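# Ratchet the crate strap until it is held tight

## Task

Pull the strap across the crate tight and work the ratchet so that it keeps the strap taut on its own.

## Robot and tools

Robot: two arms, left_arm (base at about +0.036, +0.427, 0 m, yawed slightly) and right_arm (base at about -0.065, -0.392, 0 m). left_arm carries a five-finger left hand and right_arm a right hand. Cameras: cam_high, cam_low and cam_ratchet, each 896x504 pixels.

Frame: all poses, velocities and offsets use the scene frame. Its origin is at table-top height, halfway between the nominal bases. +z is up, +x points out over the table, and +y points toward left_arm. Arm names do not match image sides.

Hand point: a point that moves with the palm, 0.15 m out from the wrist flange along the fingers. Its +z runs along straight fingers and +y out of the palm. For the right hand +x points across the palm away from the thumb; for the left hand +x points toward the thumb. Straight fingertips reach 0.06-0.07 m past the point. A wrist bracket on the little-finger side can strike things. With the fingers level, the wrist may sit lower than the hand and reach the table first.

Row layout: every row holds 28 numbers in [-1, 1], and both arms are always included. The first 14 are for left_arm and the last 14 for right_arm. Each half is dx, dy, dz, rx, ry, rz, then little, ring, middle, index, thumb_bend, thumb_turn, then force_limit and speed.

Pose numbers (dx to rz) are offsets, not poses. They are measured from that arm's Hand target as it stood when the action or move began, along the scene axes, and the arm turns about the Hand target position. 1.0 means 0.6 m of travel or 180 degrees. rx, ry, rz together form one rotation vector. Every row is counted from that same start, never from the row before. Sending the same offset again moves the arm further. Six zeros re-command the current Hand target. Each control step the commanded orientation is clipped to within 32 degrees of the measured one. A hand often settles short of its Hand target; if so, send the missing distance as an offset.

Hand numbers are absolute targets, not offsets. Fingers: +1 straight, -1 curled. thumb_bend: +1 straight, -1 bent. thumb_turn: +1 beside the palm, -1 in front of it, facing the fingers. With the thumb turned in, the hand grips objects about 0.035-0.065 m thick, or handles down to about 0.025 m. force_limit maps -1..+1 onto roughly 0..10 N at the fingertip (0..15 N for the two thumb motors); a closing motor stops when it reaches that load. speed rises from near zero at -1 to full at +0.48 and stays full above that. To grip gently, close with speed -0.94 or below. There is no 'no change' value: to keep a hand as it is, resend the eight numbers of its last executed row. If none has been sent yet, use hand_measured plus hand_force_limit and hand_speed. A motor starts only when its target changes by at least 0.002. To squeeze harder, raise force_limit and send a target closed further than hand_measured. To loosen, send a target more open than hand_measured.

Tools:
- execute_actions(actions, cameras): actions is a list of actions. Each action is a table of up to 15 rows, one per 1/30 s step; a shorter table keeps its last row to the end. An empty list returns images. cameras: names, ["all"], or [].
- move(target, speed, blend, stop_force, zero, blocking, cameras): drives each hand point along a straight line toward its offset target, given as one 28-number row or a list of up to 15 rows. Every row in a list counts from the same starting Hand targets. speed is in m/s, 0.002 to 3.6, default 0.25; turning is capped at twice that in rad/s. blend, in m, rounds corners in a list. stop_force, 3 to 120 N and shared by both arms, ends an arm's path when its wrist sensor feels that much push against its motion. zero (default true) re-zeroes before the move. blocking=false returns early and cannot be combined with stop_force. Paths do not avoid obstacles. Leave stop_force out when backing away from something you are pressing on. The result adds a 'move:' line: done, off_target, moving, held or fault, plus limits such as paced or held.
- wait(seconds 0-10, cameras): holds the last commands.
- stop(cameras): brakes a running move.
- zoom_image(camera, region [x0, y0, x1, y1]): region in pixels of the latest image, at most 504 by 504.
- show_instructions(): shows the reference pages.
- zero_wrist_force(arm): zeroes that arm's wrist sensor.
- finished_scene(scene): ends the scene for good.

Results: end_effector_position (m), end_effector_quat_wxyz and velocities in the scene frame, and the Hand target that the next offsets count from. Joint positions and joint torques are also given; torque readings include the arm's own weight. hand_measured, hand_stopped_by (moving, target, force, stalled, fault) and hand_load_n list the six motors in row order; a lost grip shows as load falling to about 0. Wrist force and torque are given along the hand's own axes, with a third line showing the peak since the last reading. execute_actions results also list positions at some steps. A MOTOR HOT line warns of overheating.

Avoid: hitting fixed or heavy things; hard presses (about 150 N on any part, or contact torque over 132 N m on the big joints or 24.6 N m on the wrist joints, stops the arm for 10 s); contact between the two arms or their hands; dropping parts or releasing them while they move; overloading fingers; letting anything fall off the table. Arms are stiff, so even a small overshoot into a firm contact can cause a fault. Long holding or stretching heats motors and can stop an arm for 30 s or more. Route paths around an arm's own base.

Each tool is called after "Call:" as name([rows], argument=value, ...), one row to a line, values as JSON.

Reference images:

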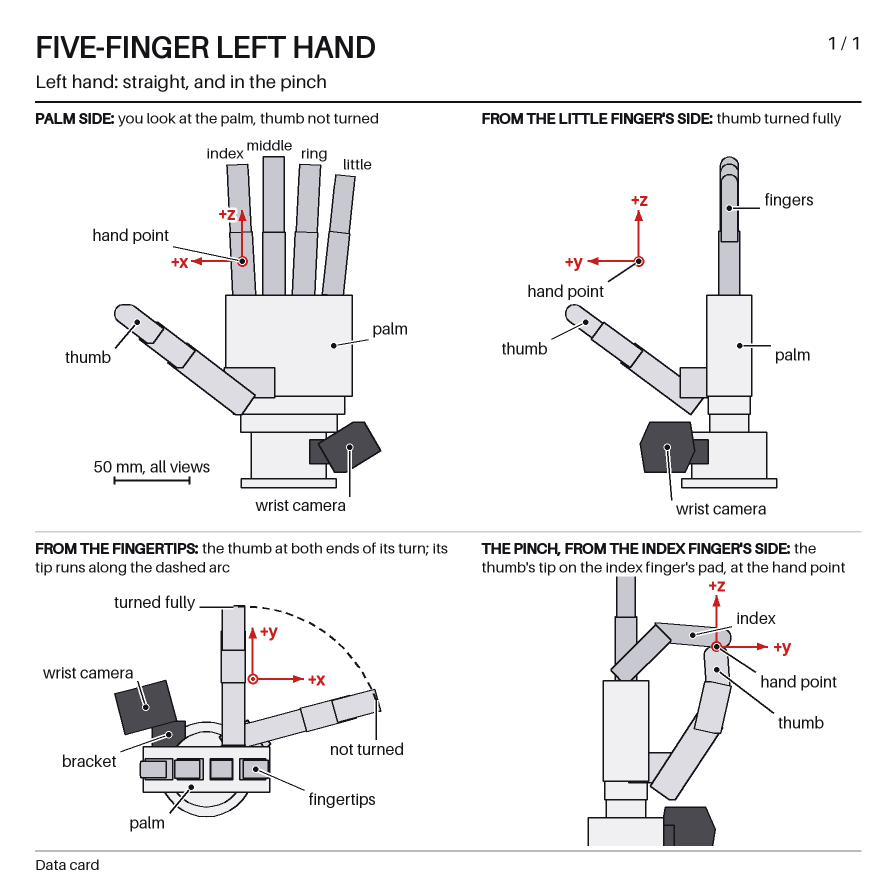

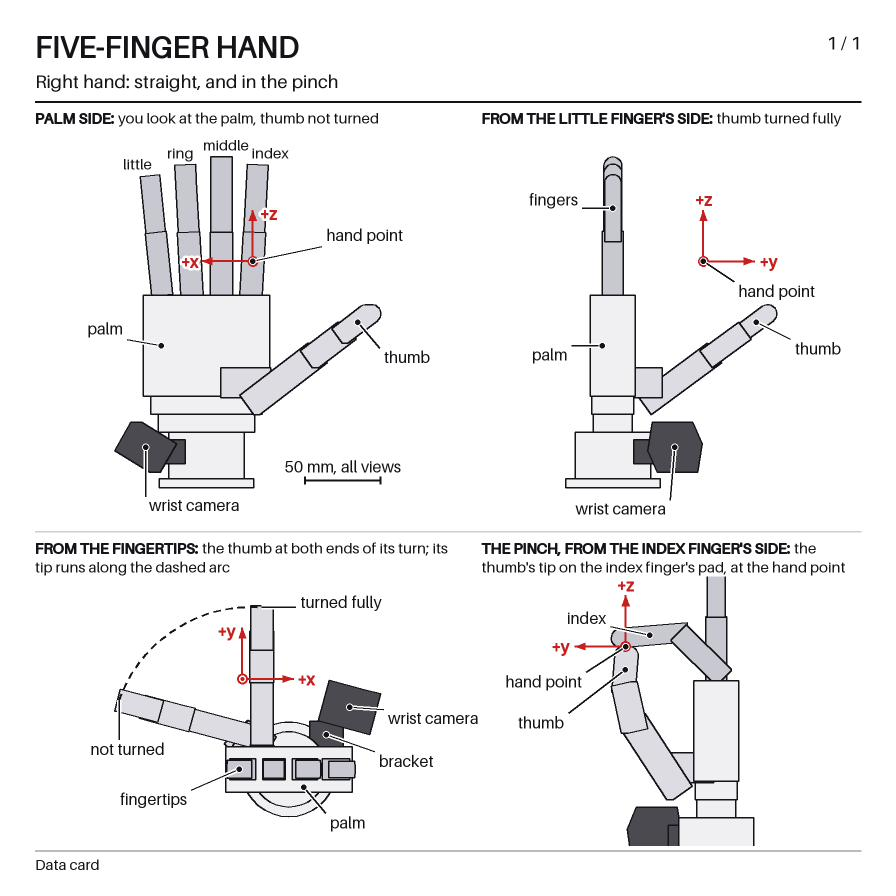

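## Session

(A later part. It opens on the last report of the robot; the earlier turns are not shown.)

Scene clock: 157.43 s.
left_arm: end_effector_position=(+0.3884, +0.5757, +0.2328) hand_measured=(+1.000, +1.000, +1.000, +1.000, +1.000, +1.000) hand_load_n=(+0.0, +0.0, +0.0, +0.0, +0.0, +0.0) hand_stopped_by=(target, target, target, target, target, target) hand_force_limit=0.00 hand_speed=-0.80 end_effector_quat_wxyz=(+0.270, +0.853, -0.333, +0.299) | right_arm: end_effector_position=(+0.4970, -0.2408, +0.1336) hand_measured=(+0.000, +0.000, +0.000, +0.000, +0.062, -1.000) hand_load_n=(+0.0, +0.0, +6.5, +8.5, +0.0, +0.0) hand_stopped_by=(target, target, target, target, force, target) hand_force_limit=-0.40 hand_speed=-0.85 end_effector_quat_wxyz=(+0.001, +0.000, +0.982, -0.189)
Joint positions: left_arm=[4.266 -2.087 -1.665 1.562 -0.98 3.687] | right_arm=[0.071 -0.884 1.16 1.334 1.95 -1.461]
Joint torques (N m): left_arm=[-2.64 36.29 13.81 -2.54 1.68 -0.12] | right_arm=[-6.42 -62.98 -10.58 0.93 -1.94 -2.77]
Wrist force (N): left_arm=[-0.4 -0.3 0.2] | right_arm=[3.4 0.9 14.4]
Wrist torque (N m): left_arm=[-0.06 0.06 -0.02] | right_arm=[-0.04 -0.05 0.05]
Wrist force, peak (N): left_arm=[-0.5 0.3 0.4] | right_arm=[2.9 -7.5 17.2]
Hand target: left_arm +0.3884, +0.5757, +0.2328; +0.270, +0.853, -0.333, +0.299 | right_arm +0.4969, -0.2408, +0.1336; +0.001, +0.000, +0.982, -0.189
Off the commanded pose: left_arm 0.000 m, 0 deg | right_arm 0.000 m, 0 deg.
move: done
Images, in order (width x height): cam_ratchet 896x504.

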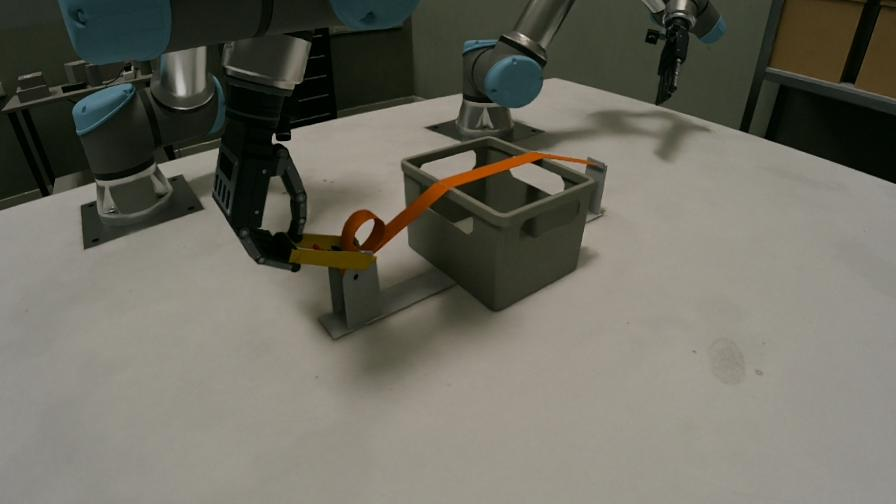

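Call:
move(target=[0,0,0,0,0,0,1,1,1,1,1,1,0,-0.8,0,0.0205,0.0245,-0.0667,0,0,0,0,0,0,-0.1,-1,-0.4,-0.85], speed=0.1, cameras=[])

Call:
move(target=[0,0,0,0,0,0,1,1,1,1,1,1,0,-0.8,0,0.0273,0.02,-0.0444,0,0,0,0,0,0,-0.1,-1,-0.4,-0.85], speed=0.1, cameras=["all"])

Scene clock: 159.70 s.
left_arm: end_effector_position=(+0.3884, +0.5757, +0.2328) hand_measured=(+1.000, +1.000, +1.000, +1.000, +1.000, +1.000) hand_load_n=(+0.0, +0.0, -0.5, +0.0, +0.0, +0.0) hand_stopped_by=(target, target, target, target, target, target) hand_force_limit=0.00 hand_speed=-0.80 end_effector_quat_wxyz=(+0.270, +0.853, -0.333, +0.299) | right_arm: end_effector_position=(+0.4970, -0.2285, +0.1483) hand_measured=(+0.000, +0.000, +0.002, +0.002, +0.062, -1.000) hand_load_n=(+0.0, +0.0, +6.5, +9.0, +0.0, +0.0) hand_stopped_by=(target, target, target, target, force, target) hand_force_limit=-0.40 hand_speed=-0.85 end_effector_quat_wxyz=(+0.001, +0.000, +0.957, -0.291)
Joint positions: left_arm=[4.266 -2.087 -1.665 1.562 -0.98 3.687] | right_arm=[0.185 -0.816 1.065 1.463 2.146 -1.313]
Joint torques (N m): left_arm=[-4.24 36.42 14.97 -2.59 1.58 -0.19] | right_arm=[-0.78 -60.5 -9.75 0.28 -3.62 -2.96]
Wrist force (N): left_arm=[-0.4 -0.2 0.1] | right_arm=[3.8 -8.1 12.3]
Wrist torque (N m): left_arm=[-0.03 0.06 -0.02] | right_arm=[-0.10 -0.15 0.05]
Wrist force, peak (N): left_arm=[-0.5 -0.2 -0.3] | right_arm=[4.2 -16.1 16.9]
Hand target: left_arm +0.3884, +0.5757, +0.2328; +0.270, +0.853, -0.333, +0.299 | right_arm +0.4969, -0.2285, +0.1483; +0.001, +0.000, +0.957, -0.291
Off the commanded pose: left_arm 0.000 m, 0 deg | right_arm 0.000 m, 0 deg.
move: done
No camera images: "cameras" was empty.

Scene clock: 160.77 s.
left_arm: end_effector_position=(+0.3884, +0.5757, +0.2328) hand_measured=(+1.000, +1.000, +1.000, +1.000, +1.000, +1.000) hand_load_n=(+0.0, +0.0, +0.0, +0.0, +0.0, +0.0) hand_stopped_by=(target, target, target, target, target, target) hand_force_limit=0.00 hand_speed=-0.80 end_effector_quat_wxyz=(+0.270, +0.853, -0.333, +0.299) | right_arm: end_effector_position=(+0.4970, -0.2121, +0.1603) hand_measured=(+0.000, +0.000, +0.002, +0.002, +0.062, -1.000) hand_load_n=(+0.0, +0.0, +7.5, +10.0, +0.0, +0.0) hand_stopped_by=(target, target, target, target, force, target) hand_force_limit=-0.40 hand_speed=-0.85 end_effector_quat_wxyz=(+0.001, +0.000, +0.934, -0.357)
Joint positions: left_arm=[4.266 -2.087 -1.665 1.562 -0.98 3.687] | right_arm=[0.266 -0.751 0.984 1.592 2.263 -1.182]
Joint torques (N m): left_arm=[-2.66 35.58 15.14 -2.52 1.79 -0.1] | right_arm=[1.84 -60.53 -6.99 0.36 -4.66 -3.13]
Wrist force (N): left_arm=[-0.2 0.0 -0.1] | right_arm=[1.4 -11.9 13.6]
Wrist torque (N m): left_arm=[0.01 0.03 -0.01] | right_arm=[-0.08 -0.13 0.01]
Wrist force, peak (N): left_arm=[-0.7 -0.3 0.1] | right_arm=[0.6 -13.1 17.1]
Hand target: left_arm +0.3884, +0.5757, +0.2328; +0.270, +0.853, -0.333, +0.299 | right_arm +0.4969, -0.2121, +0.1603; +0.001, +0.000, +0.934, -0.357
Off the commanded pose: left_arm 0.000 m, 0 deg | right_arm 0.000 m, 0 deg.
move: done

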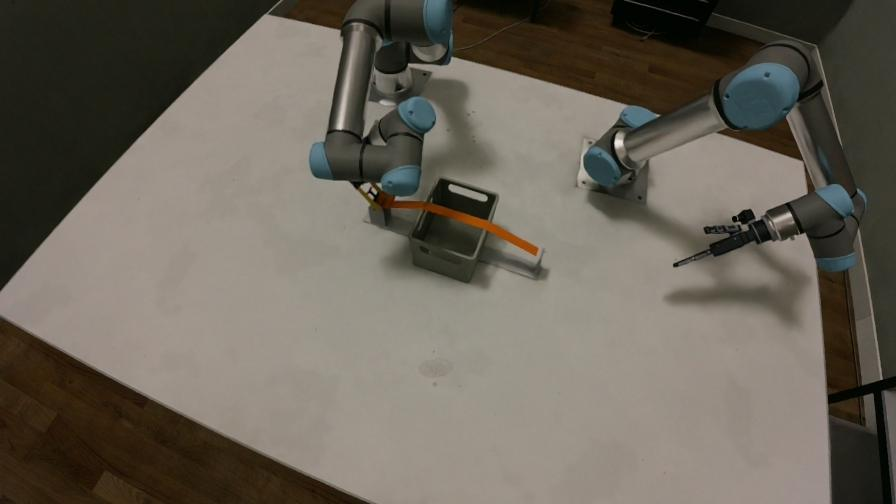

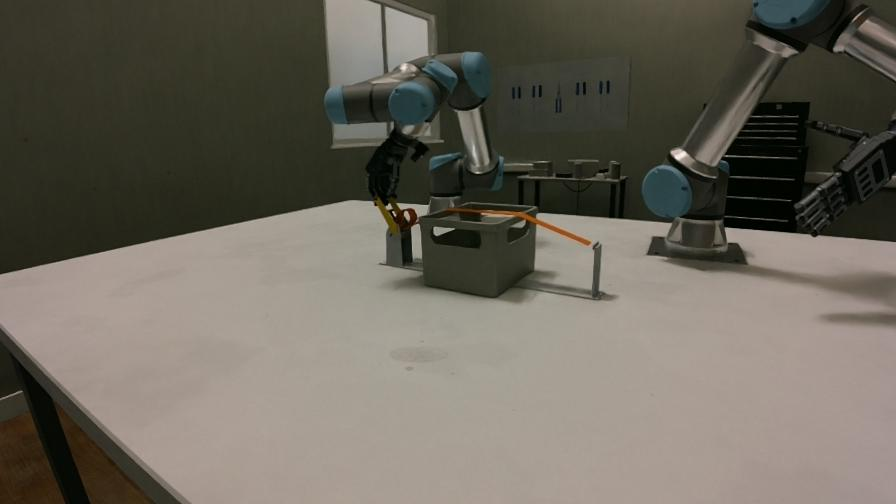

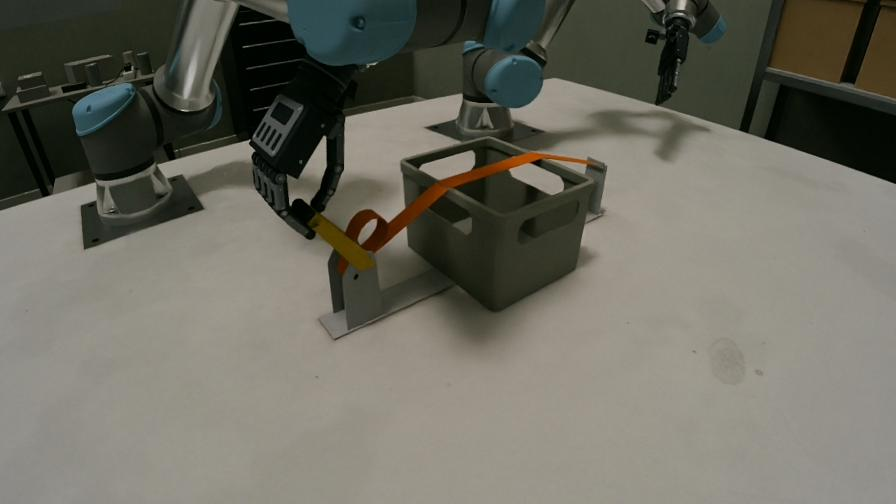

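Call:
move(target=[0,0,0,0,0,0,1,1,1,1,1,1,0,-0.8,0,0.0213,0.0095,-0.0167,0,0,0,0,0,0,-0.1,-1,-0.4,-0.85], speed=0.1, cameras=[])

Call:
move(target=[0,0,0,0,0,0,1,1,1,1,1,1,0,-0.8,0,0.01,0.0027,-0.0028,0,0,0,0,0,0,-0.1,-1,-0.4,-0.85], speed=0.1, cameras=["all"])

Scene clock: 162.13 s.
left_arm: end_effector_position=(+0.3884, +0.5757, +0.2328) hand_measured=(+1.000, +1.000, +1.000, +1.000, +1.000, +1.000) hand_load_n=(+0.0, +0.0, +0.0, +0.0, +0.0, +0.0) hand_stopped_by=(target, target, target, target, target, target) hand_force_limit=0.00 hand_speed=-0.80 end_effector_quat_wxyz=(+0.270, +0.853, -0.333, +0.299) | right_arm: end_effector_position=(+0.4969, -0.1993, +0.1660) hand_measured=(+0.000, +0.000, +0.002, +0.002, +0.062, -1.000) hand_load_n=(+0.0, +0.5, +7.0, +10.0, +0.0, +0.0) hand_stopped_by=(target, target, target, target, force, target) hand_force_limit=-0.40 hand_speed=-0.85 end_effector_quat_wxyz=(+0.001, +0.000, +0.924, -0.381)
Joint positions: left_arm=[4.266 -2.087 -1.665 1.562 -0.98 3.687] | right_arm=[0.305 -0.715 0.937 1.664 2.3 -1.114]
Joint torques (N m): left_arm=[-3.42 34.59 14.51 -2.36 1.54 -0.19] | right_arm=[1.11 -61.72 -7.9 0.05 -4.25 -3]
Wrist force (N): left_arm=[-0.3 -0.1 0.0] | right_arm=[1.5 -11.1 13.6]
Wrist torque (N m): left_arm=[-0.01 0.04 -0.01] | right_arm=[-0.05 -0.12 0.00]
Wrist force, peak (N): left_arm=[-0.6 0.2 -0.1] | right_arm=[-0.5 -15.0 16.9]
Hand target: left_arm +0.3884, +0.5757, +0.2328; +0.270, +0.853, -0.333, +0.299 | right_arm +0.4969, -0.1994, +0.1660; +0.001, +0.000, +0.924, -0.381
Off the commanded pose: left_arm 0.000 m, 0 deg | right_arm 0.000 m, 0 deg.
move: done
No camera images: "cameras" was empty.

Scene clock: 162.83 s.
left_arm: end_effector_position=(+0.3884, +0.5757, +0.2328) hand_measured=(+1.000, +1.000, +1.000, +1.000, +1.000, +1.000) hand_load_n=(+0.0, +0.0, +0.5, +0.0, +0.0, +0.0) hand_stopped_by=(target, target, target, target, target, target) hand_force_limit=0.00 hand_speed=-0.80 end_effector_quat_wxyz=(+0.270, +0.853, -0.333, +0.299) | right_arm: end_effector_position=(+0.4969, -0.1933, +0.1677) hand_measured=(+0.000, +0.000, +0.002, +0.002, +0.062, -1.000) hand_load_n=(+0.0, +0.0, +7.5, +10.0, +0.0, +0.0) hand_stopped_by=(target, target, target, target, force, target) hand_force_limit=-0.40 hand_speed=-0.85 end_effector_quat_wxyz=(+0.001, +0.000, +0.923, -0.385)
Joint positions: left_arm=[4.266 -2.087 -1.665 1.562 -0.98 3.687] | right_arm=[0.317 -0.704 0.919 1.687 2.304 -1.095]
Joint torques (N m): left_arm=[-3.5 35.39 15.29 -2.34 1.91 -0.05] | right_arm=[5.52 -48.36 -18.26 0.02 -0.35 -1.02]
Wrist force (N): left_arm=[-0.7 -0.1 0.4] | right_arm=[1.7 -12.2 14.6]
Wrist torque (N m): left_arm=[-0.05 0.11 -0.04] | right_arm=[-0.10 -0.16 -0.06]
Wrist force, peak (N): left_arm=[-0.7 -0.1 0.4] | right_arm=[-1.4 -14.7 16.1]
Hand target: left_arm +0.3884, +0.5757, +0.2328; +0.270, +0.853, -0.333, +0.299 | right_arm +0.4969, -0.1934, +0.1677; +0.001, +0.000, +0.923, -0.385
Off the commanded pose: left_arm 0.000 m, 0 deg | right_arm 0.000 m, 0 deg.
move: done

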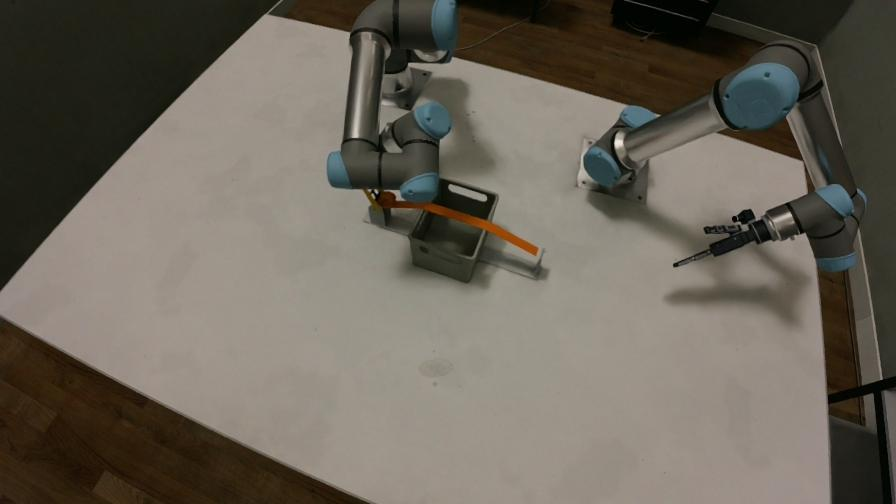

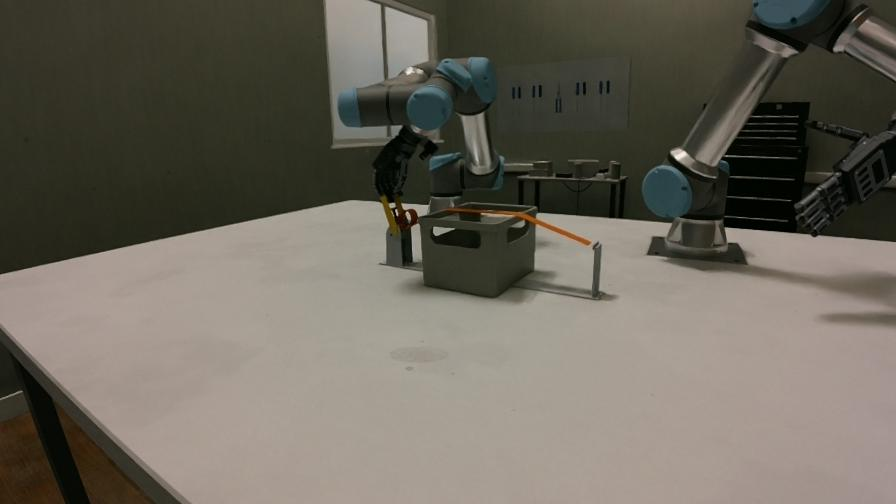

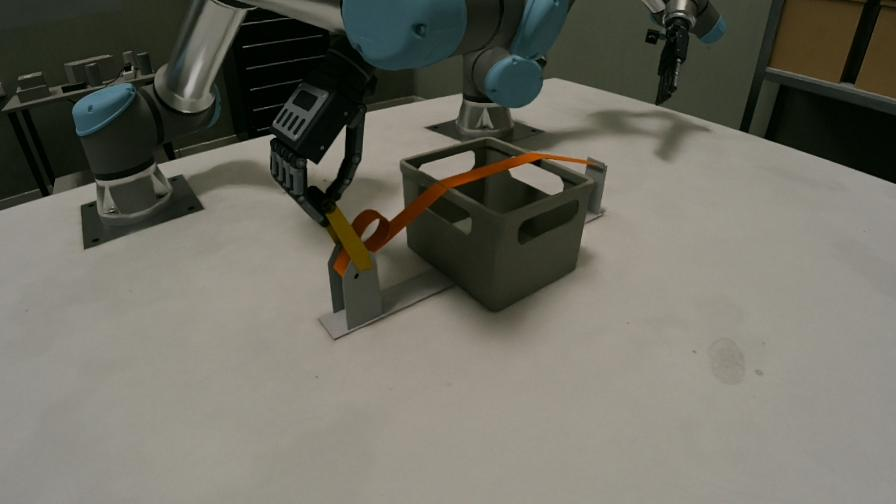

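Call:
move([
  [0,0,0,0,0,0,1,1,1,1,1,1,0,-0.8,0,-0.0312,-0.0122,0.0183,0,0,0,0,0,0,-0.1,-1,-0.4,-0.85],
  [0,0,0,0,0,0,1,1,1,1,1,1,0,-0.8,0,-0.0585,-0.0322,0.0628,0,0,0,0,0,0,-0.1,-1,-0.4,-0.85],
  [0,0,0,0,0,0,1,1,1,1,1,1,0,-0.8,0,-0.079,-0.0567,0.1294,0,0,0,0,0,0,-0.1,-1,-0.4,-0.85],
  [0,0,0,0,0,0,1,1,1,1,1,1,0,-0.8,0,-0.0923,-0.0855,0.2072,0,0,0,0,0,0,-0.1,-1,-0.4,-0.85],
  [0,0,0,0,0,0,1,1,1,1,1,1,0,-0.8,0,-0.0973,-0.117,0.2794,0,0,0,0,0,0,-0.1,-1,-0.4,-0.85],
], speed=0.2, blend=0.01, cameras=["all"])

Call:
zoom_image(camera="cam_ratchet", region=[270, 180, 410, 320])

Call:
zoom_image(camera="cam_low", region=[340, 180, 620, 320])

Scene clock: 166.80 s.
left_arm: end_effector_position=(+0.3884, +0.5757, +0.2328) hand_measured=(+1.000, +1.000, +1.000, +1.000, +1.000, +1.000) hand_load_n=(+0.0, +0.0, +0.0, +0.0, +0.0, +0.0) hand_stopped_by=(target, target, target, target, target, target) hand_force_limit=0.00 hand_speed=-0.80 end_effector_quat_wxyz=(+0.270, +0.853, -0.333, +0.299) | right_arm: end_effector_position=(+0.4968, -0.2518, +0.0973) hand_measured=(+0.000, +0.000, +0.000, +0.000, +0.062, -1.000) hand_load_n=(+0.0, +0.0, +0.0, +0.0, +0.0, +0.0) hand_stopped_by=(target, target, target, target, force, target) hand_force_limit=-0.40 hand_speed=-0.85 end_effector_quat_wxyz=(+0.001, +0.000, +0.999, +0.043)
Joint positions: left_arm=[4.266 -2.087 -1.665 1.562 -0.98 3.687] | right_arm=[-0.173 -0.917 1.337 1.163 1.485 -1.713]
Joint torques (N m): left_arm=[-3.58 35.26 14.53 -2.55 1.69 -0.05] | right_arm=[4.83 -53.78 -30.33 3.24 -0.35 2.06]
Wrist force (N): left_arm=[-0.4 -0.2 0.0] | right_arm=[0.3 -1.3 -0.6]
Wrist torque (N m): left_arm=[-0.03 0.06 -0.02] | right_arm=[0.05 -0.08 -0.09]
Wrist force, peak (N): left_arm=[-0.7 0.1 -0.2] | right_arm=[2.6 -13.1 14.3]
Hand target: left_arm +0.3884, +0.5757, +0.2328; +0.270, +0.853, -0.333, +0.299 | right_arm +0.4969, -0.2517, +0.0975; +0.001, +0.000, +0.999, +0.043
Off the commanded pose: left_arm 0.000 m, 0 deg | right_arm 0.000 m, 0 deg.
move: done

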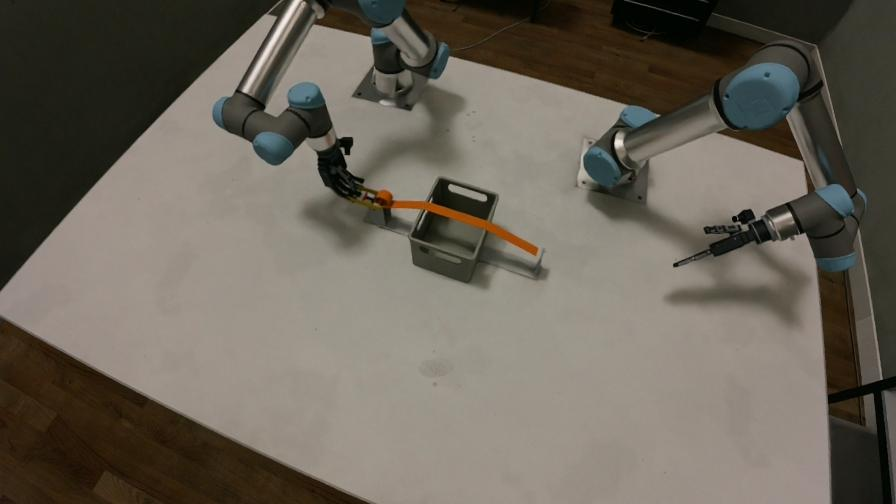

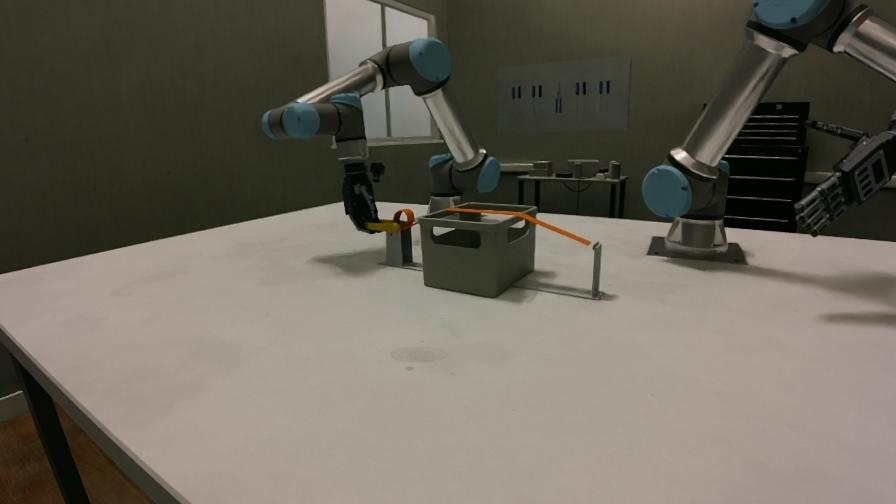

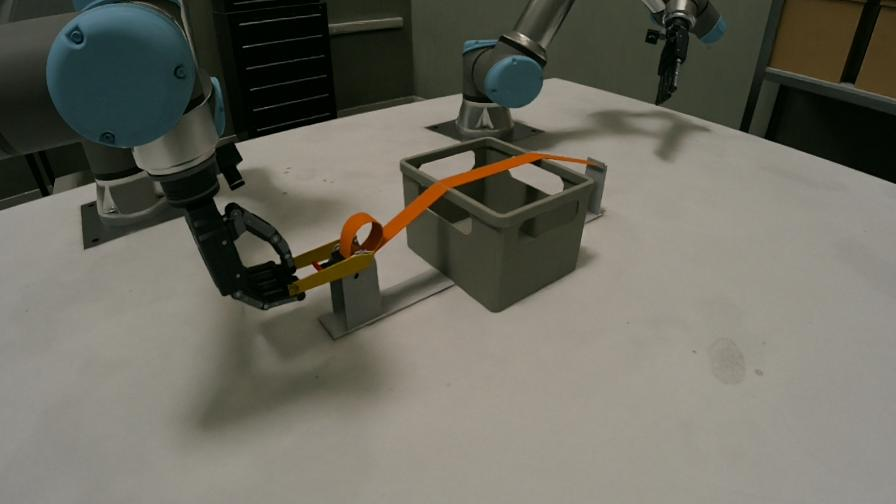

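Scaled by 3.600.

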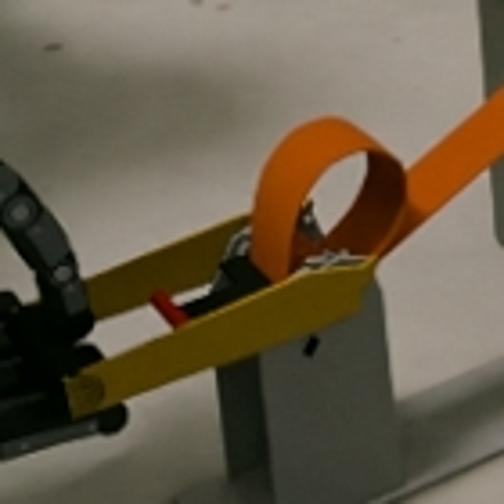

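Scaled by 1.800.

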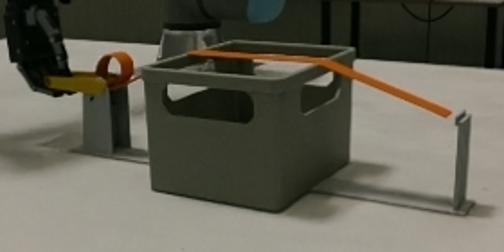

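Call:
move(target=[0,0,0,0,0,0,1,1,1,1,1,1,0,-0.8,0,0.005,0.0315,-0.0717,0,0,0,0,0,0,-0.1,-1,-0.4,-0.85], speed=0.1, cameras=[])

Scene clock: 169.03 s.
left_arm: end_effector_position=(+0.3884, +0.5757, +0.2328) hand_measured=(+1.000, +1.000, +1.000, +1.000, +1.000, +1.000) hand_load_n=(+0.0, +0.0, +0.0, +0.0, +0.0, +0.0) hand_stopped_by=(target, target, target, target, target, target) hand_force_limit=0.00 hand_speed=-0.80 end_effector_quat_wxyz=(+0.270, +0.853, -0.333, +0.299) | right_arm: end_effector_position=(+0.4970, -0.2487, +0.1165) hand_measured=(+0.000, +0.000, +0.000, +0.000, +0.062, -1.000) hand_load_n=(+0.0, +0.0, +6.5, +7.5, +0.0, +0.0) hand_stopped_by=(target, target, target, target, force, target) hand_force_limit=-0.40 hand_speed=-0.85 end_effector_quat_wxyz=(+0.001, +0.000, +0.998, -0.069)
Joint positions: left_arm=[4.266 -2.087 -1.665 1.562 -0.98 3.687] | right_arm=[-0.059 -0.924 1.257 1.232 1.709 -1.599]
Joint torques (N m): left_arm=[-3.82 36.27 13.95 -2.34 1.67 -0.05] | right_arm=[-9.07 -40.74 -9.15 1.57 -2.04 -2.78]
Wrist force (N): left_arm=[-0.6 0.1 -0.1] | right_arm=[2.5 2.3 14.2]
Wrist torque (N m): left_arm=[0.02 0.08 -0.04] | right_arm=[-0.12 -0.19 0.06]
Wrist force, peak (N): left_arm=[-0.8 -0.2 0.2] | right_arm=[1.3 2.7 17.1]
Hand target: left_arm +0.3884, +0.5757, +0.2328; +0.270, +0.853, -0.333, +0.299 | right_arm +0.4969, -0.2487, +0.1164; +0.001, +0.000, +0.998, -0.069
Off the commanded pose: left_arm 0.000 m, 0 deg | right_arm 0.000 m, 0 deg.
move: done
No camera images: "cameras" was empty.

Call:
move(target=[0,0,0,0,0,0,1,1,1,1,1,1,0,-0.8,0,-0.005,-0.0315,0.0717,0,0,0,0,0,0,-0.1,-1,-0.4,-0.85], speed=0.15, cameras=[])

Call:
move(target=[0,0,0,0,0,0,1,1,1,1,1,1,0,-0.8,0,0,0,0,0,0,0,0,0,0,0.7,-1,-0.4,-0.3], speed=0.1, cameras=["cam_ratchet"])

Call:
zoom_image(camera="cam_ratchet", region=[230, 180, 410, 340])

Scene clock: 172.63 s.
left_arm: end_effector_position=(+0.3884, +0.5757, +0.2328) hand_measured=(+1.000, +1.000, +1.000, +1.000, +1.000, +1.000) hand_load_n=(+0.0, +0.0, +0.0, +0.0, +0.0, +0.0) hand_stopped_by=(target, target, target, target, target, target) hand_force_limit=0.00 hand_speed=-0.80 end_effector_quat_wxyz=(+0.270, +0.853, -0.333, +0.299) | right_arm: end_effector_position=(+0.4968, -0.2518, +0.0973) hand_measured=(+0.000, +0.000, +0.000, +0.000, +0.062, -1.000) hand_load_n=(+0.0, +0.0, +0.0, +0.5, +0.0, +0.0) hand_stopped_by=(target, target, target, target, force, target) hand_force_limit=-0.40 hand_speed=-0.85 end_effector_quat_wxyz=(+0.000, +0.000, +0.999, +0.043)
Joint positions: left_arm=[4.266 -2.087 -1.665 1.562 -0.98 3.687] | right_arm=[-0.173 -0.917 1.337 1.163 1.485 -1.713]
Joint torques (N m): left_arm=[-3.44 36.23 15.37 -2.41 1.58 -0.31] | right_arm=[7.41 -52.85 -29.73 3.33 1 2.45]
Wrist force (N): left_arm=[-0.6 0.0 0.2] | right_arm=[0.4 -1.2 -0.6]
Wrist torque (N m): left_arm=[-0.02 0.09 -0.03] | right_arm=[0.07 -0.09 -0.07]
Wrist force, peak (N): left_arm=[-0.7 0.1 0.6] | right_arm=[1.3 -13.5 13.7]
Hand target: left_arm +0.3884, +0.5757, +0.2328; +0.270, +0.853, -0.333, +0.299 | right_arm +0.4969, -0.2517, +0.0975; +0.001, +0.000, +0.999, +0.043
Off the commanded pose: left_arm 0.000 m, 0 deg | right_arm 0.000 m, 0 deg.
move: done
No camera images: "cameras" was empty.

Scene clock: 173.57 s.
left_arm: end_effector_position=(+0.3884, +0.5757, +0.2328) hand_measured=(+1.000, +1.000, +1.000, +1.000, +1.000, +1.000) hand_load_n=(+0.0, +0.0, +0.5, +0.0, +0.0, +0.0) hand_stopped_by=(target, target, target, target, target, target) hand_force_limit=0.00 hand_speed=-0.80 end_effector_quat_wxyz=(+0.270, +0.853, -0.333, +0.299) | right_arm: end_effector_position=(+0.4969, -0.2517, +0.0975) hand_measured=(+0.000, +0.000, +0.000, +0.000, +0.700, -1.000) hand_load_n=(+0.0, +0.0, +0.0, +0.0, +0.0, +0.0) hand_stopped_by=(target, target, target, target, target, target) hand_force_limit=-0.40 hand_speed=-0.30 end_effector_quat_wxyz=(+0.001, +0.000, +0.999, +0.043)
Joint positions: left_arm=[4.266 -2.087 -1.665 1.562 -0.98 3.687] | right_arm=[-0.173 -0.917 1.336 1.163 1.485 -1.713]
Joint torques (N m): left_arm=[-4.01 35.31 14.25 -2.51 1.85 0] | right_arm=[9.33 -52.67 -29.81 3.13 -1.96 2.48]
Wrist force (N): left_arm=[-0.3 -0.1 0.0] | right_arm=[0.3 -1.3 -0.9]
Wrist torque (N m): left_arm=[-0.03 0.03 -0.01] | right_arm=[0.07 -0.07 -0.07]
Wrist force, peak (N): left_arm=[-0.6 -0.2 0.1] | right_arm=[0.3 -1.6 -0.8]
Hand target: left_arm +0.3884, +0.5757, +0.2328; +0.270, +0.853, -0.333, +0.299 | right_arm +0.4969, -0.2517, +0.0975; +0.001, +0.000, +0.999, +0.043
Off the commanded pose: left_arm 0.000 m, 0 deg | right_arm 0.000 m, 0 deg.
move: done
Images, in order (width x height): cam_ratchet 896x504.

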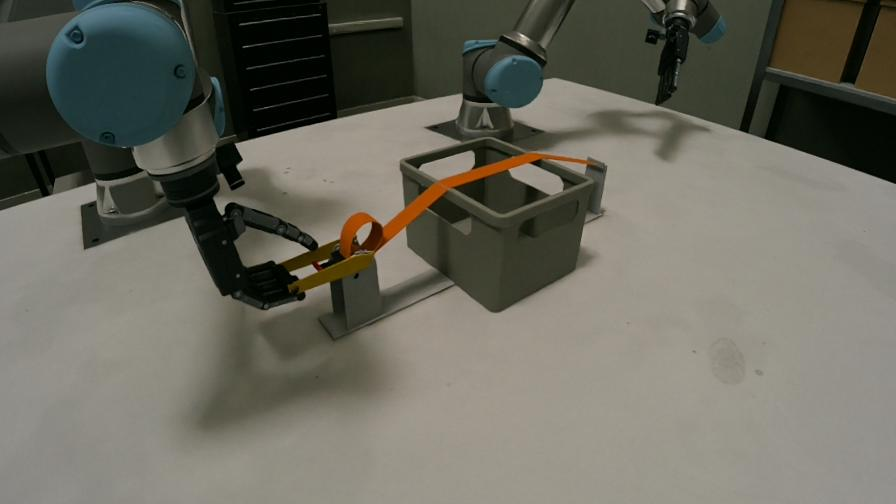

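Scaled by 2.800.

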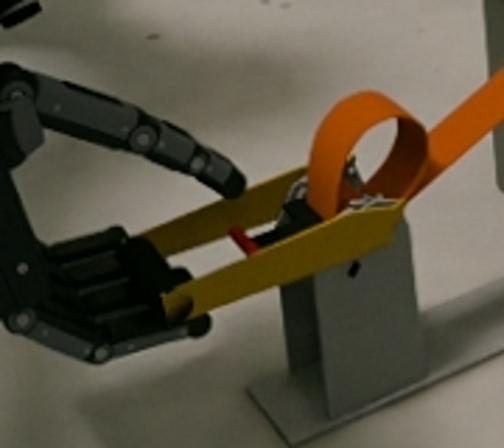

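Call:
move(target=[0,0,0,0,0,0,1,1,1,1,1,1,0,-0.8,0,0,0,0,0,0,0,0,0,0,0.7,1,-0.4,-0.3], speed=0.1, cameras=["cam_ratchet"])

Call:
move(target=[0,0,0,0,0,0,1,1,1,1,1,1,0,-0.8,0,0,-0.0583,0,0,0,0,0,0,0,0.7,1,-0.4,-0.3], speed=0.03, stop_force=5, cameras=["all"])

Call:
zoom_image(camera="cam_ratchet", region=[230, 180, 410, 340])

Call:
zoom_image(camera="cam_low", region=[320, 150, 440, 280])

Scene clock: 175.93 s.
left_arm: end_effector_position=(+0.3884, +0.5757, +0.2328) hand_measured=(+1.000, +1.000, +1.000, +1.000, +1.000, +1.000) hand_load_n=(+0.0, +0.0, +0.0, +0.0, +0.0, +0.0) hand_stopped_by=(target, target, target, target, target, target) hand_force_limit=0.00 hand_speed=-0.80 end_effector_quat_wxyz=(+0.270, +0.853, -0.333, +0.299) | right_arm: end_effector_position=(+0.4969, -0.2517, +0.0975) hand_measured=(+0.000, +0.000, +0.000, +0.000, +0.700, +1.000) hand_load_n=(+0.0, +0.5, +0.0, +0.0, +0.0, +0.5) hand_stopped_by=(target, target, target, target, target, target) hand_force_limit=-0.40 hand_speed=-0.30 end_effector_quat_wxyz=(+0.001, +0.000, +0.999, +0.043)
Joint positions: left_arm=[4.266 -2.087 -1.665 1.562 -0.98 3.687] | right_arm=[-0.173 -0.917 1.336 1.163 1.485 -1.713]
Joint torques (N m): left_arm=[-3.1 36.87 14.75 -2.41 1.65 -0.15] | right_arm=[8.99 -53.18 -27.05 2.37 -2.06 2.31]
Wrist force (N): left_arm=[-0.4 -0.2 -0.2] | right_arm=[0.1 -1.6 -0.8]
Wrist torque (N m): left_arm=[-0.02 0.04 -0.02] | right_arm=[0.00 -0.03 -0.10]
Wrist force, peak (N): left_arm=[-0.6 -0.3 0.4] | right_arm=[0.1 -1.6 -0.8]
Hand target: left_arm +0.3884, +0.5757, +0.2328; +0.270, +0.853, -0.333, +0.299 | right_arm +0.4969, -0.2517, +0.0975; +0.001, +0.000, +0.999, +0.043
Off the commanded pose: left_arm 0.000 m, 0 deg | right_arm 0.000 m, 0 deg.
move: done
Images, in order (width x height): cam_ratchet 896x504.

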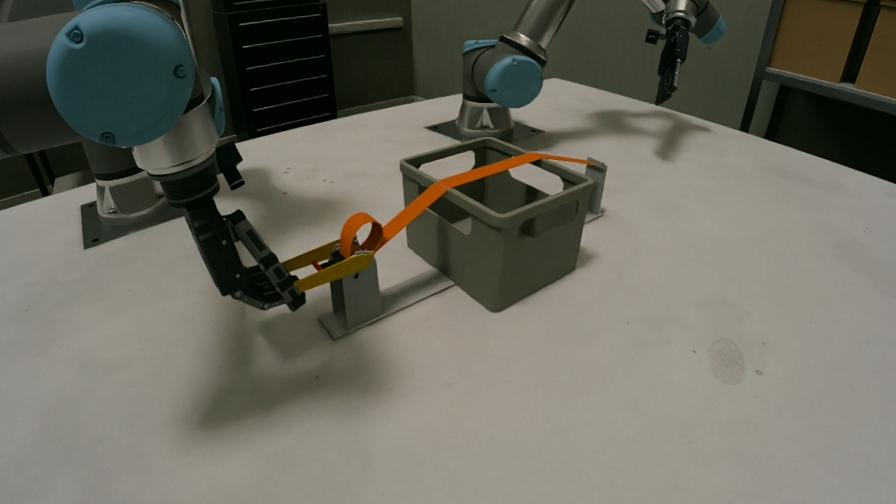

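Scene clock: 178.23 s.
left_arm: end_effector_position=(+0.3884, +0.5757, +0.2328) hand_measured=(+1.000, +1.000, +1.000, +1.000, +1.000, +1.000) hand_load_n=(+0.0, +0.0, +0.0, +0.0, +0.0, +0.0) hand_stopped_by=(target, target, target, target, target, target) hand_force_limit=0.00 hand_speed=-0.80 end_effector_quat_wxyz=(+0.270, +0.853, -0.333, +0.299) | right_arm: end_effector_position=(+0.4969, -0.2517, +0.0625) hand_measured=(+0.000, +0.000, +0.000, +0.000, +0.700, +1.000) hand_load_n=(+0.0, +0.0, +0.0, +0.5, +0.0, +0.0) hand_stopped_by=(target, target, target, target, target, target) hand_force_limit=-0.40 hand_speed=-0.30 end_effector_quat_wxyz=(+0.001, +0.000, +0.999, +0.043)
Joint positions: left_arm=[4.266 -2.087 -1.665 1.562 -0.98 3.687] | right_arm=[-0.173 -0.88 1.371 1.091 1.485 -1.713]
Joint torques (N m): left_arm=[-3.36 36.45 14.13 -2.31 1.77 0.24] | right_arm=[7.46 -53.67 -29.68 3.31 -1.25 1.75]
Wrist force (N): left_arm=[-0.3 0.1 0.0] | right_arm=[0.1 -1.3 -0.6]
Wrist torque (N m): left_arm=[0.02 0.03 -0.02] | right_arm=[0.06 -0.07 -0.11]
Wrist force, peak (N): left_arm=[-0.6 -0.4 0.4] | right_arm=[0.1 -1.4 -1.4]
Hand target: left_arm +0.3884, +0.5757, +0.2328; +0.270, +0.853, -0.333, +0.299 | right_arm +0.4969, -0.2517, +0.0625; +0.001, +0.000, +0.999, +0.043
Off the commanded pose: left_arm 0.000 m, 0 deg | right_arm 0.000 m, 0 deg.
move: done

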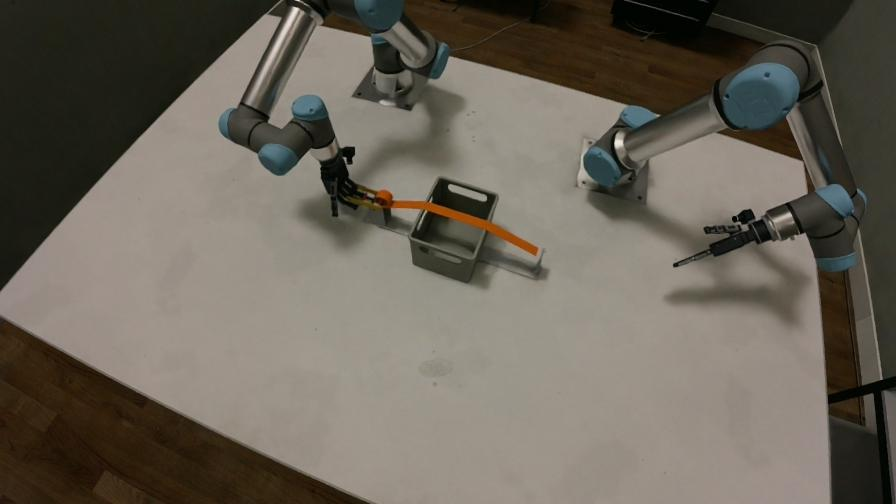

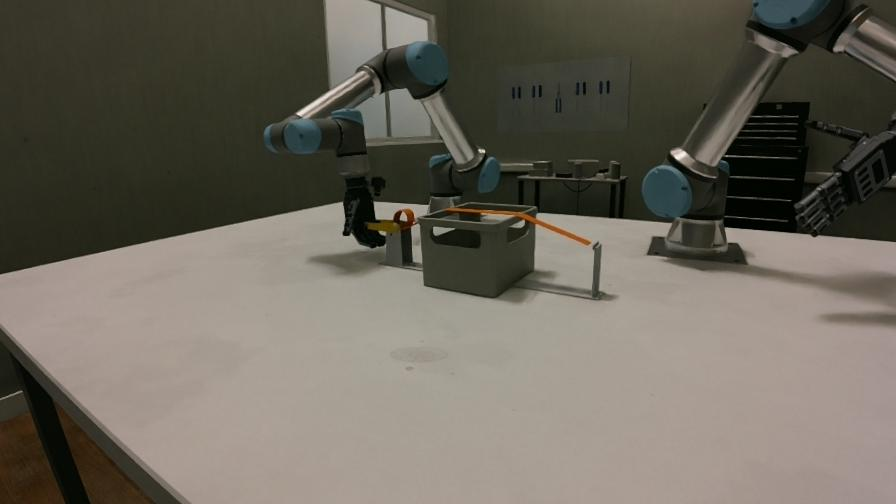

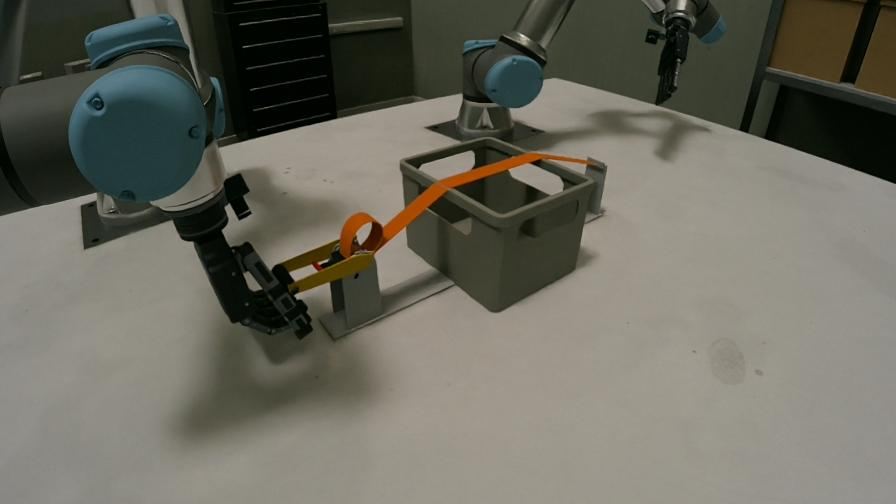

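Scaled by 2.800.

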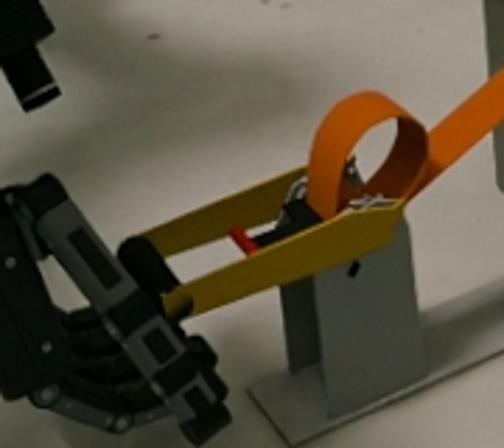

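Scaled by 3.877.

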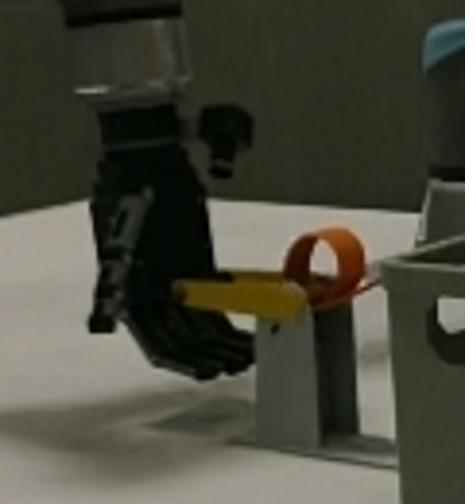

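Call:
move(target=[0,0,0,0,0,0,1,1,1,1,1,1,0,-0.8,0,0,0.0583,0,0,0,0,0,0,0,0.7,1,-0.4,-0.3], speed=0.05, cameras=[])

Call:
move(target=[0,0,0,0,0,0,1,1,1,1,1,1,0,-0.8,0,0,0,0,0,0,0,0,0,0,0.7,-1,-0.4,-0.3], speed=0.1, cameras=[])

Call:
move(target=[0,0,0,0,0,0,1,1,1,1,1,1,0,-0.8,0,0,0,0,0,0,0,0,0,0,0,-1,-0.5,-0.85], speed=0.1, cameras=["cam_ratchet"])

Scene clock: 180.33 s.
left_arm: end_effector_position=(+0.3884, +0.5757, +0.2328) hand_measured=(+1.000, +1.000, +1.000, +1.000, +1.000, +1.000) hand_load_n=(+0.0, +0.5, +0.0, +0.0, +0.0, +0.0) hand_stopped_by=(target, target, target, target, target, target) hand_force_limit=0.00 hand_speed=-0.80 end_effector_quat_wxyz=(+0.270, +0.853, -0.333, +0.299) | right_arm: end_effector_position=(+0.4970, -0.2518, +0.0977) hand_measured=(+0.000, +0.000, +0.000, +0.000, +0.700, +1.000) hand_load_n=(+0.0, +0.0, +0.0, +0.0, +0.0, +0.0) hand_stopped_by=(target, target, target, target, target, target) hand_force_limit=-0.40 hand_speed=-0.30 end_effector_quat_wxyz=(+0.001, +0.000, +0.999, +0.043)
Joint positions: left_arm=[4.266 -2.087 -1.665 1.562 -0.98 3.687] | right_arm=[-0.173 -0.918 1.336 1.163 1.485 -1.713]
Joint torques (N m): left_arm=[-5.08 36.13 15.07 -2.37 1.72 -0.08] | right_arm=[6.84 -29.28 -3.01 0.75 -1.97 2.38]
Wrist force (N): left_arm=[-0.2 0.0 0.0] | right_arm=[0.1 -1.3 -0.8]
Wrist torque (N m): left_arm=[-0.01 0.03 -0.01] | right_arm=[0.05 -0.03 -0.09]
Wrist force, peak (N): left_arm=[-0.7 0.0 0.1] | right_arm=[0.3 -1.4 -1.5]
Hand target: left_arm +0.3884, +0.5757, +0.2328; +0.270, +0.853, -0.333, +0.299 | right_arm +0.4969, -0.2517, +0.0975; +0.001, +0.000, +0.999, +0.043
Off the commanded pose: left_arm 0.000 m, 0 deg | right_arm 0.000 m, 0 deg.
move: done
No camera images: "cameras" was empty.

Scene clock: 182.10 s.
left_arm: end_effector_position=(+0.3884, +0.5757, +0.2328) hand_measured=(+1.000, +1.000, +1.000, +1.000, +1.000, +1.000) hand_load_n=(+0.0, +0.0, +0.0, +0.0, -0.5, +0.0) hand_stopped_by=(target, target, target, target, target, target) hand_force_limit=0.00 hand_speed=-0.80 end_effector_quat_wxyz=(+0.270, +0.853, -0.333, +0.299) | right_arm: end_effector_position=(+0.4969, -0.2517, +0.0975) hand_measured=(+0.000, +0.000, +0.000, +0.000, +0.700, -1.000) hand_load_n=(+0.0, +0.0, +0.0, +0.0, +0.0, +0.0) hand_stopped_by=(target, target, target, target, target, target) hand_force_limit=-0.40 hand_speed=-0.30 end_effector_quat_wxyz=(+0.001, +0.000, +0.999, +0.043)
Joint positions: left_arm=[4.266 -2.087 -1.665 1.562 -0.98 3.687] | right_arm=[-0.173 -0.917 1.336 1.163 1.485 -1.713]
Joint torques (N m): left_arm=[-4.84 35.78 12.49 -2.26 1.84 0.07] | right_arm=[7.08 -28.96 -4.45 3.14 -1.07 2.22]
Wrist force (N): left_arm=[-0.3 -0.1 -0.1] | right_arm=[0.2 -1.4 -0.9]
Wrist torque (N m): left_arm=[-0.01 0.04 -0.01] | right_arm=[0.05 -0.05 -0.09]
Wrist force, peak (N): left_arm=[-0.6 -0.4 0.1] | right_arm=[0.4 -1.4 -1.0]
Hand target: left_arm +0.3884, +0.5757, +0.2328; +0.270, +0.853, -0.333, +0.299 | right_arm +0.4969, -0.2517, +0.0975; +0.001, +0.000, +0.999, +0.043
Off the commanded pose: left_arm 0.000 m, 0 deg | right_arm 0.000 m, 0 deg.
move: done
No camera images: "cameras" was empty.

Scene clock: 185.50 s.
left_arm: end_effector_position=(+0.3884, +0.5757, +0.2328) hand_measured=(+1.000, +1.000, +1.000, +1.000, +1.000, +1.000) hand_load_n=(+0.0, +0.0, +0.0, +0.0, +0.0, +0.0) hand_stopped_by=(target, target, target, target, target, target) hand_force_limit=0.00 hand_speed=-0.80 end_effector_quat_wxyz=(+0.270, +0.853, -0.333, +0.299) | right_arm: end_effector_position=(+0.4969, -0.2517, +0.0975) hand_measured=(+0.000, +0.000, +0.000, +0.000, +0.028, -1.000) hand_load_n=(+0.0, +0.0, +0.0, +1.5, +3.0, +0.5) hand_stopped_by=(target, target, target, target, force, target) hand_force_limit=-0.50 hand_speed=-0.85 end_effector_quat_wxyz=(+0.001, +0.000, +0.999, +0.043)
Joint positions: left_arm=[4.266 -2.087 -1.665 1.562 -0.98 3.687] | right_arm=[-0.173 -0.917 1.336 1.163 1.485 -1.713]
Joint torques (N m): left_arm=[-4.99 35.71 14.72 -2.44 1.79 -0.25] | right_arm=[5.39 -28.86 -6.59 3.05 0.76 2.02]
Wrist force (N): left_arm=[-0.4 0.1 0.1] | right_arm=[0.3 0.3 -0.8]
Wrist torque (N m): left_arm=[0.01 0.06 -0.02] | right_arm=[0.09 -0.04 -0.04]
Wrist force, peak (N): left_arm=[-0.7 -0.2 0.3] | right_arm=[0.3 -1.6 -1.0]
Hand target: left_arm +0.3884, +0.5757, +0.2328; +0.270, +0.853, -0.333, +0.299 | right_arm +0.4969, -0.2517, +0.0975; +0.001, +0.000, +0.999, +0.043
Off the commanded pose: left_arm 0.000 m, 0 deg | right_arm 0.000 m, 0 deg.
move: done
Images, in order (width x height): cam_ratchet 896x504.

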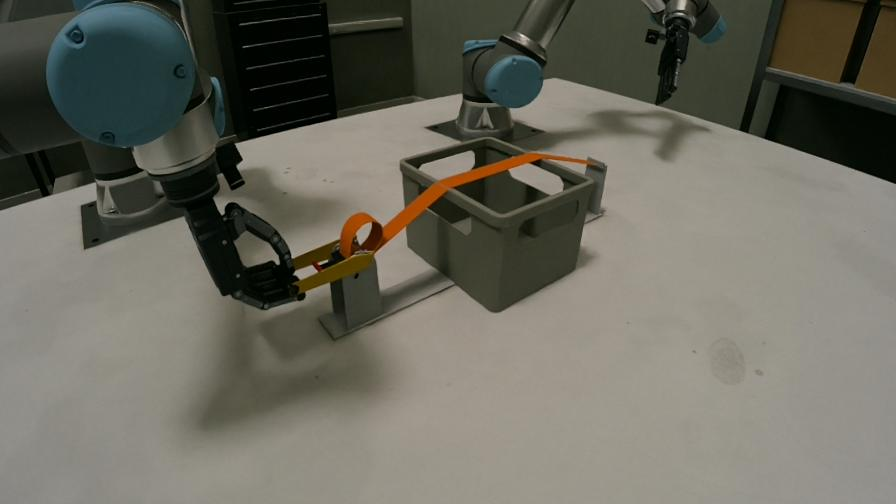

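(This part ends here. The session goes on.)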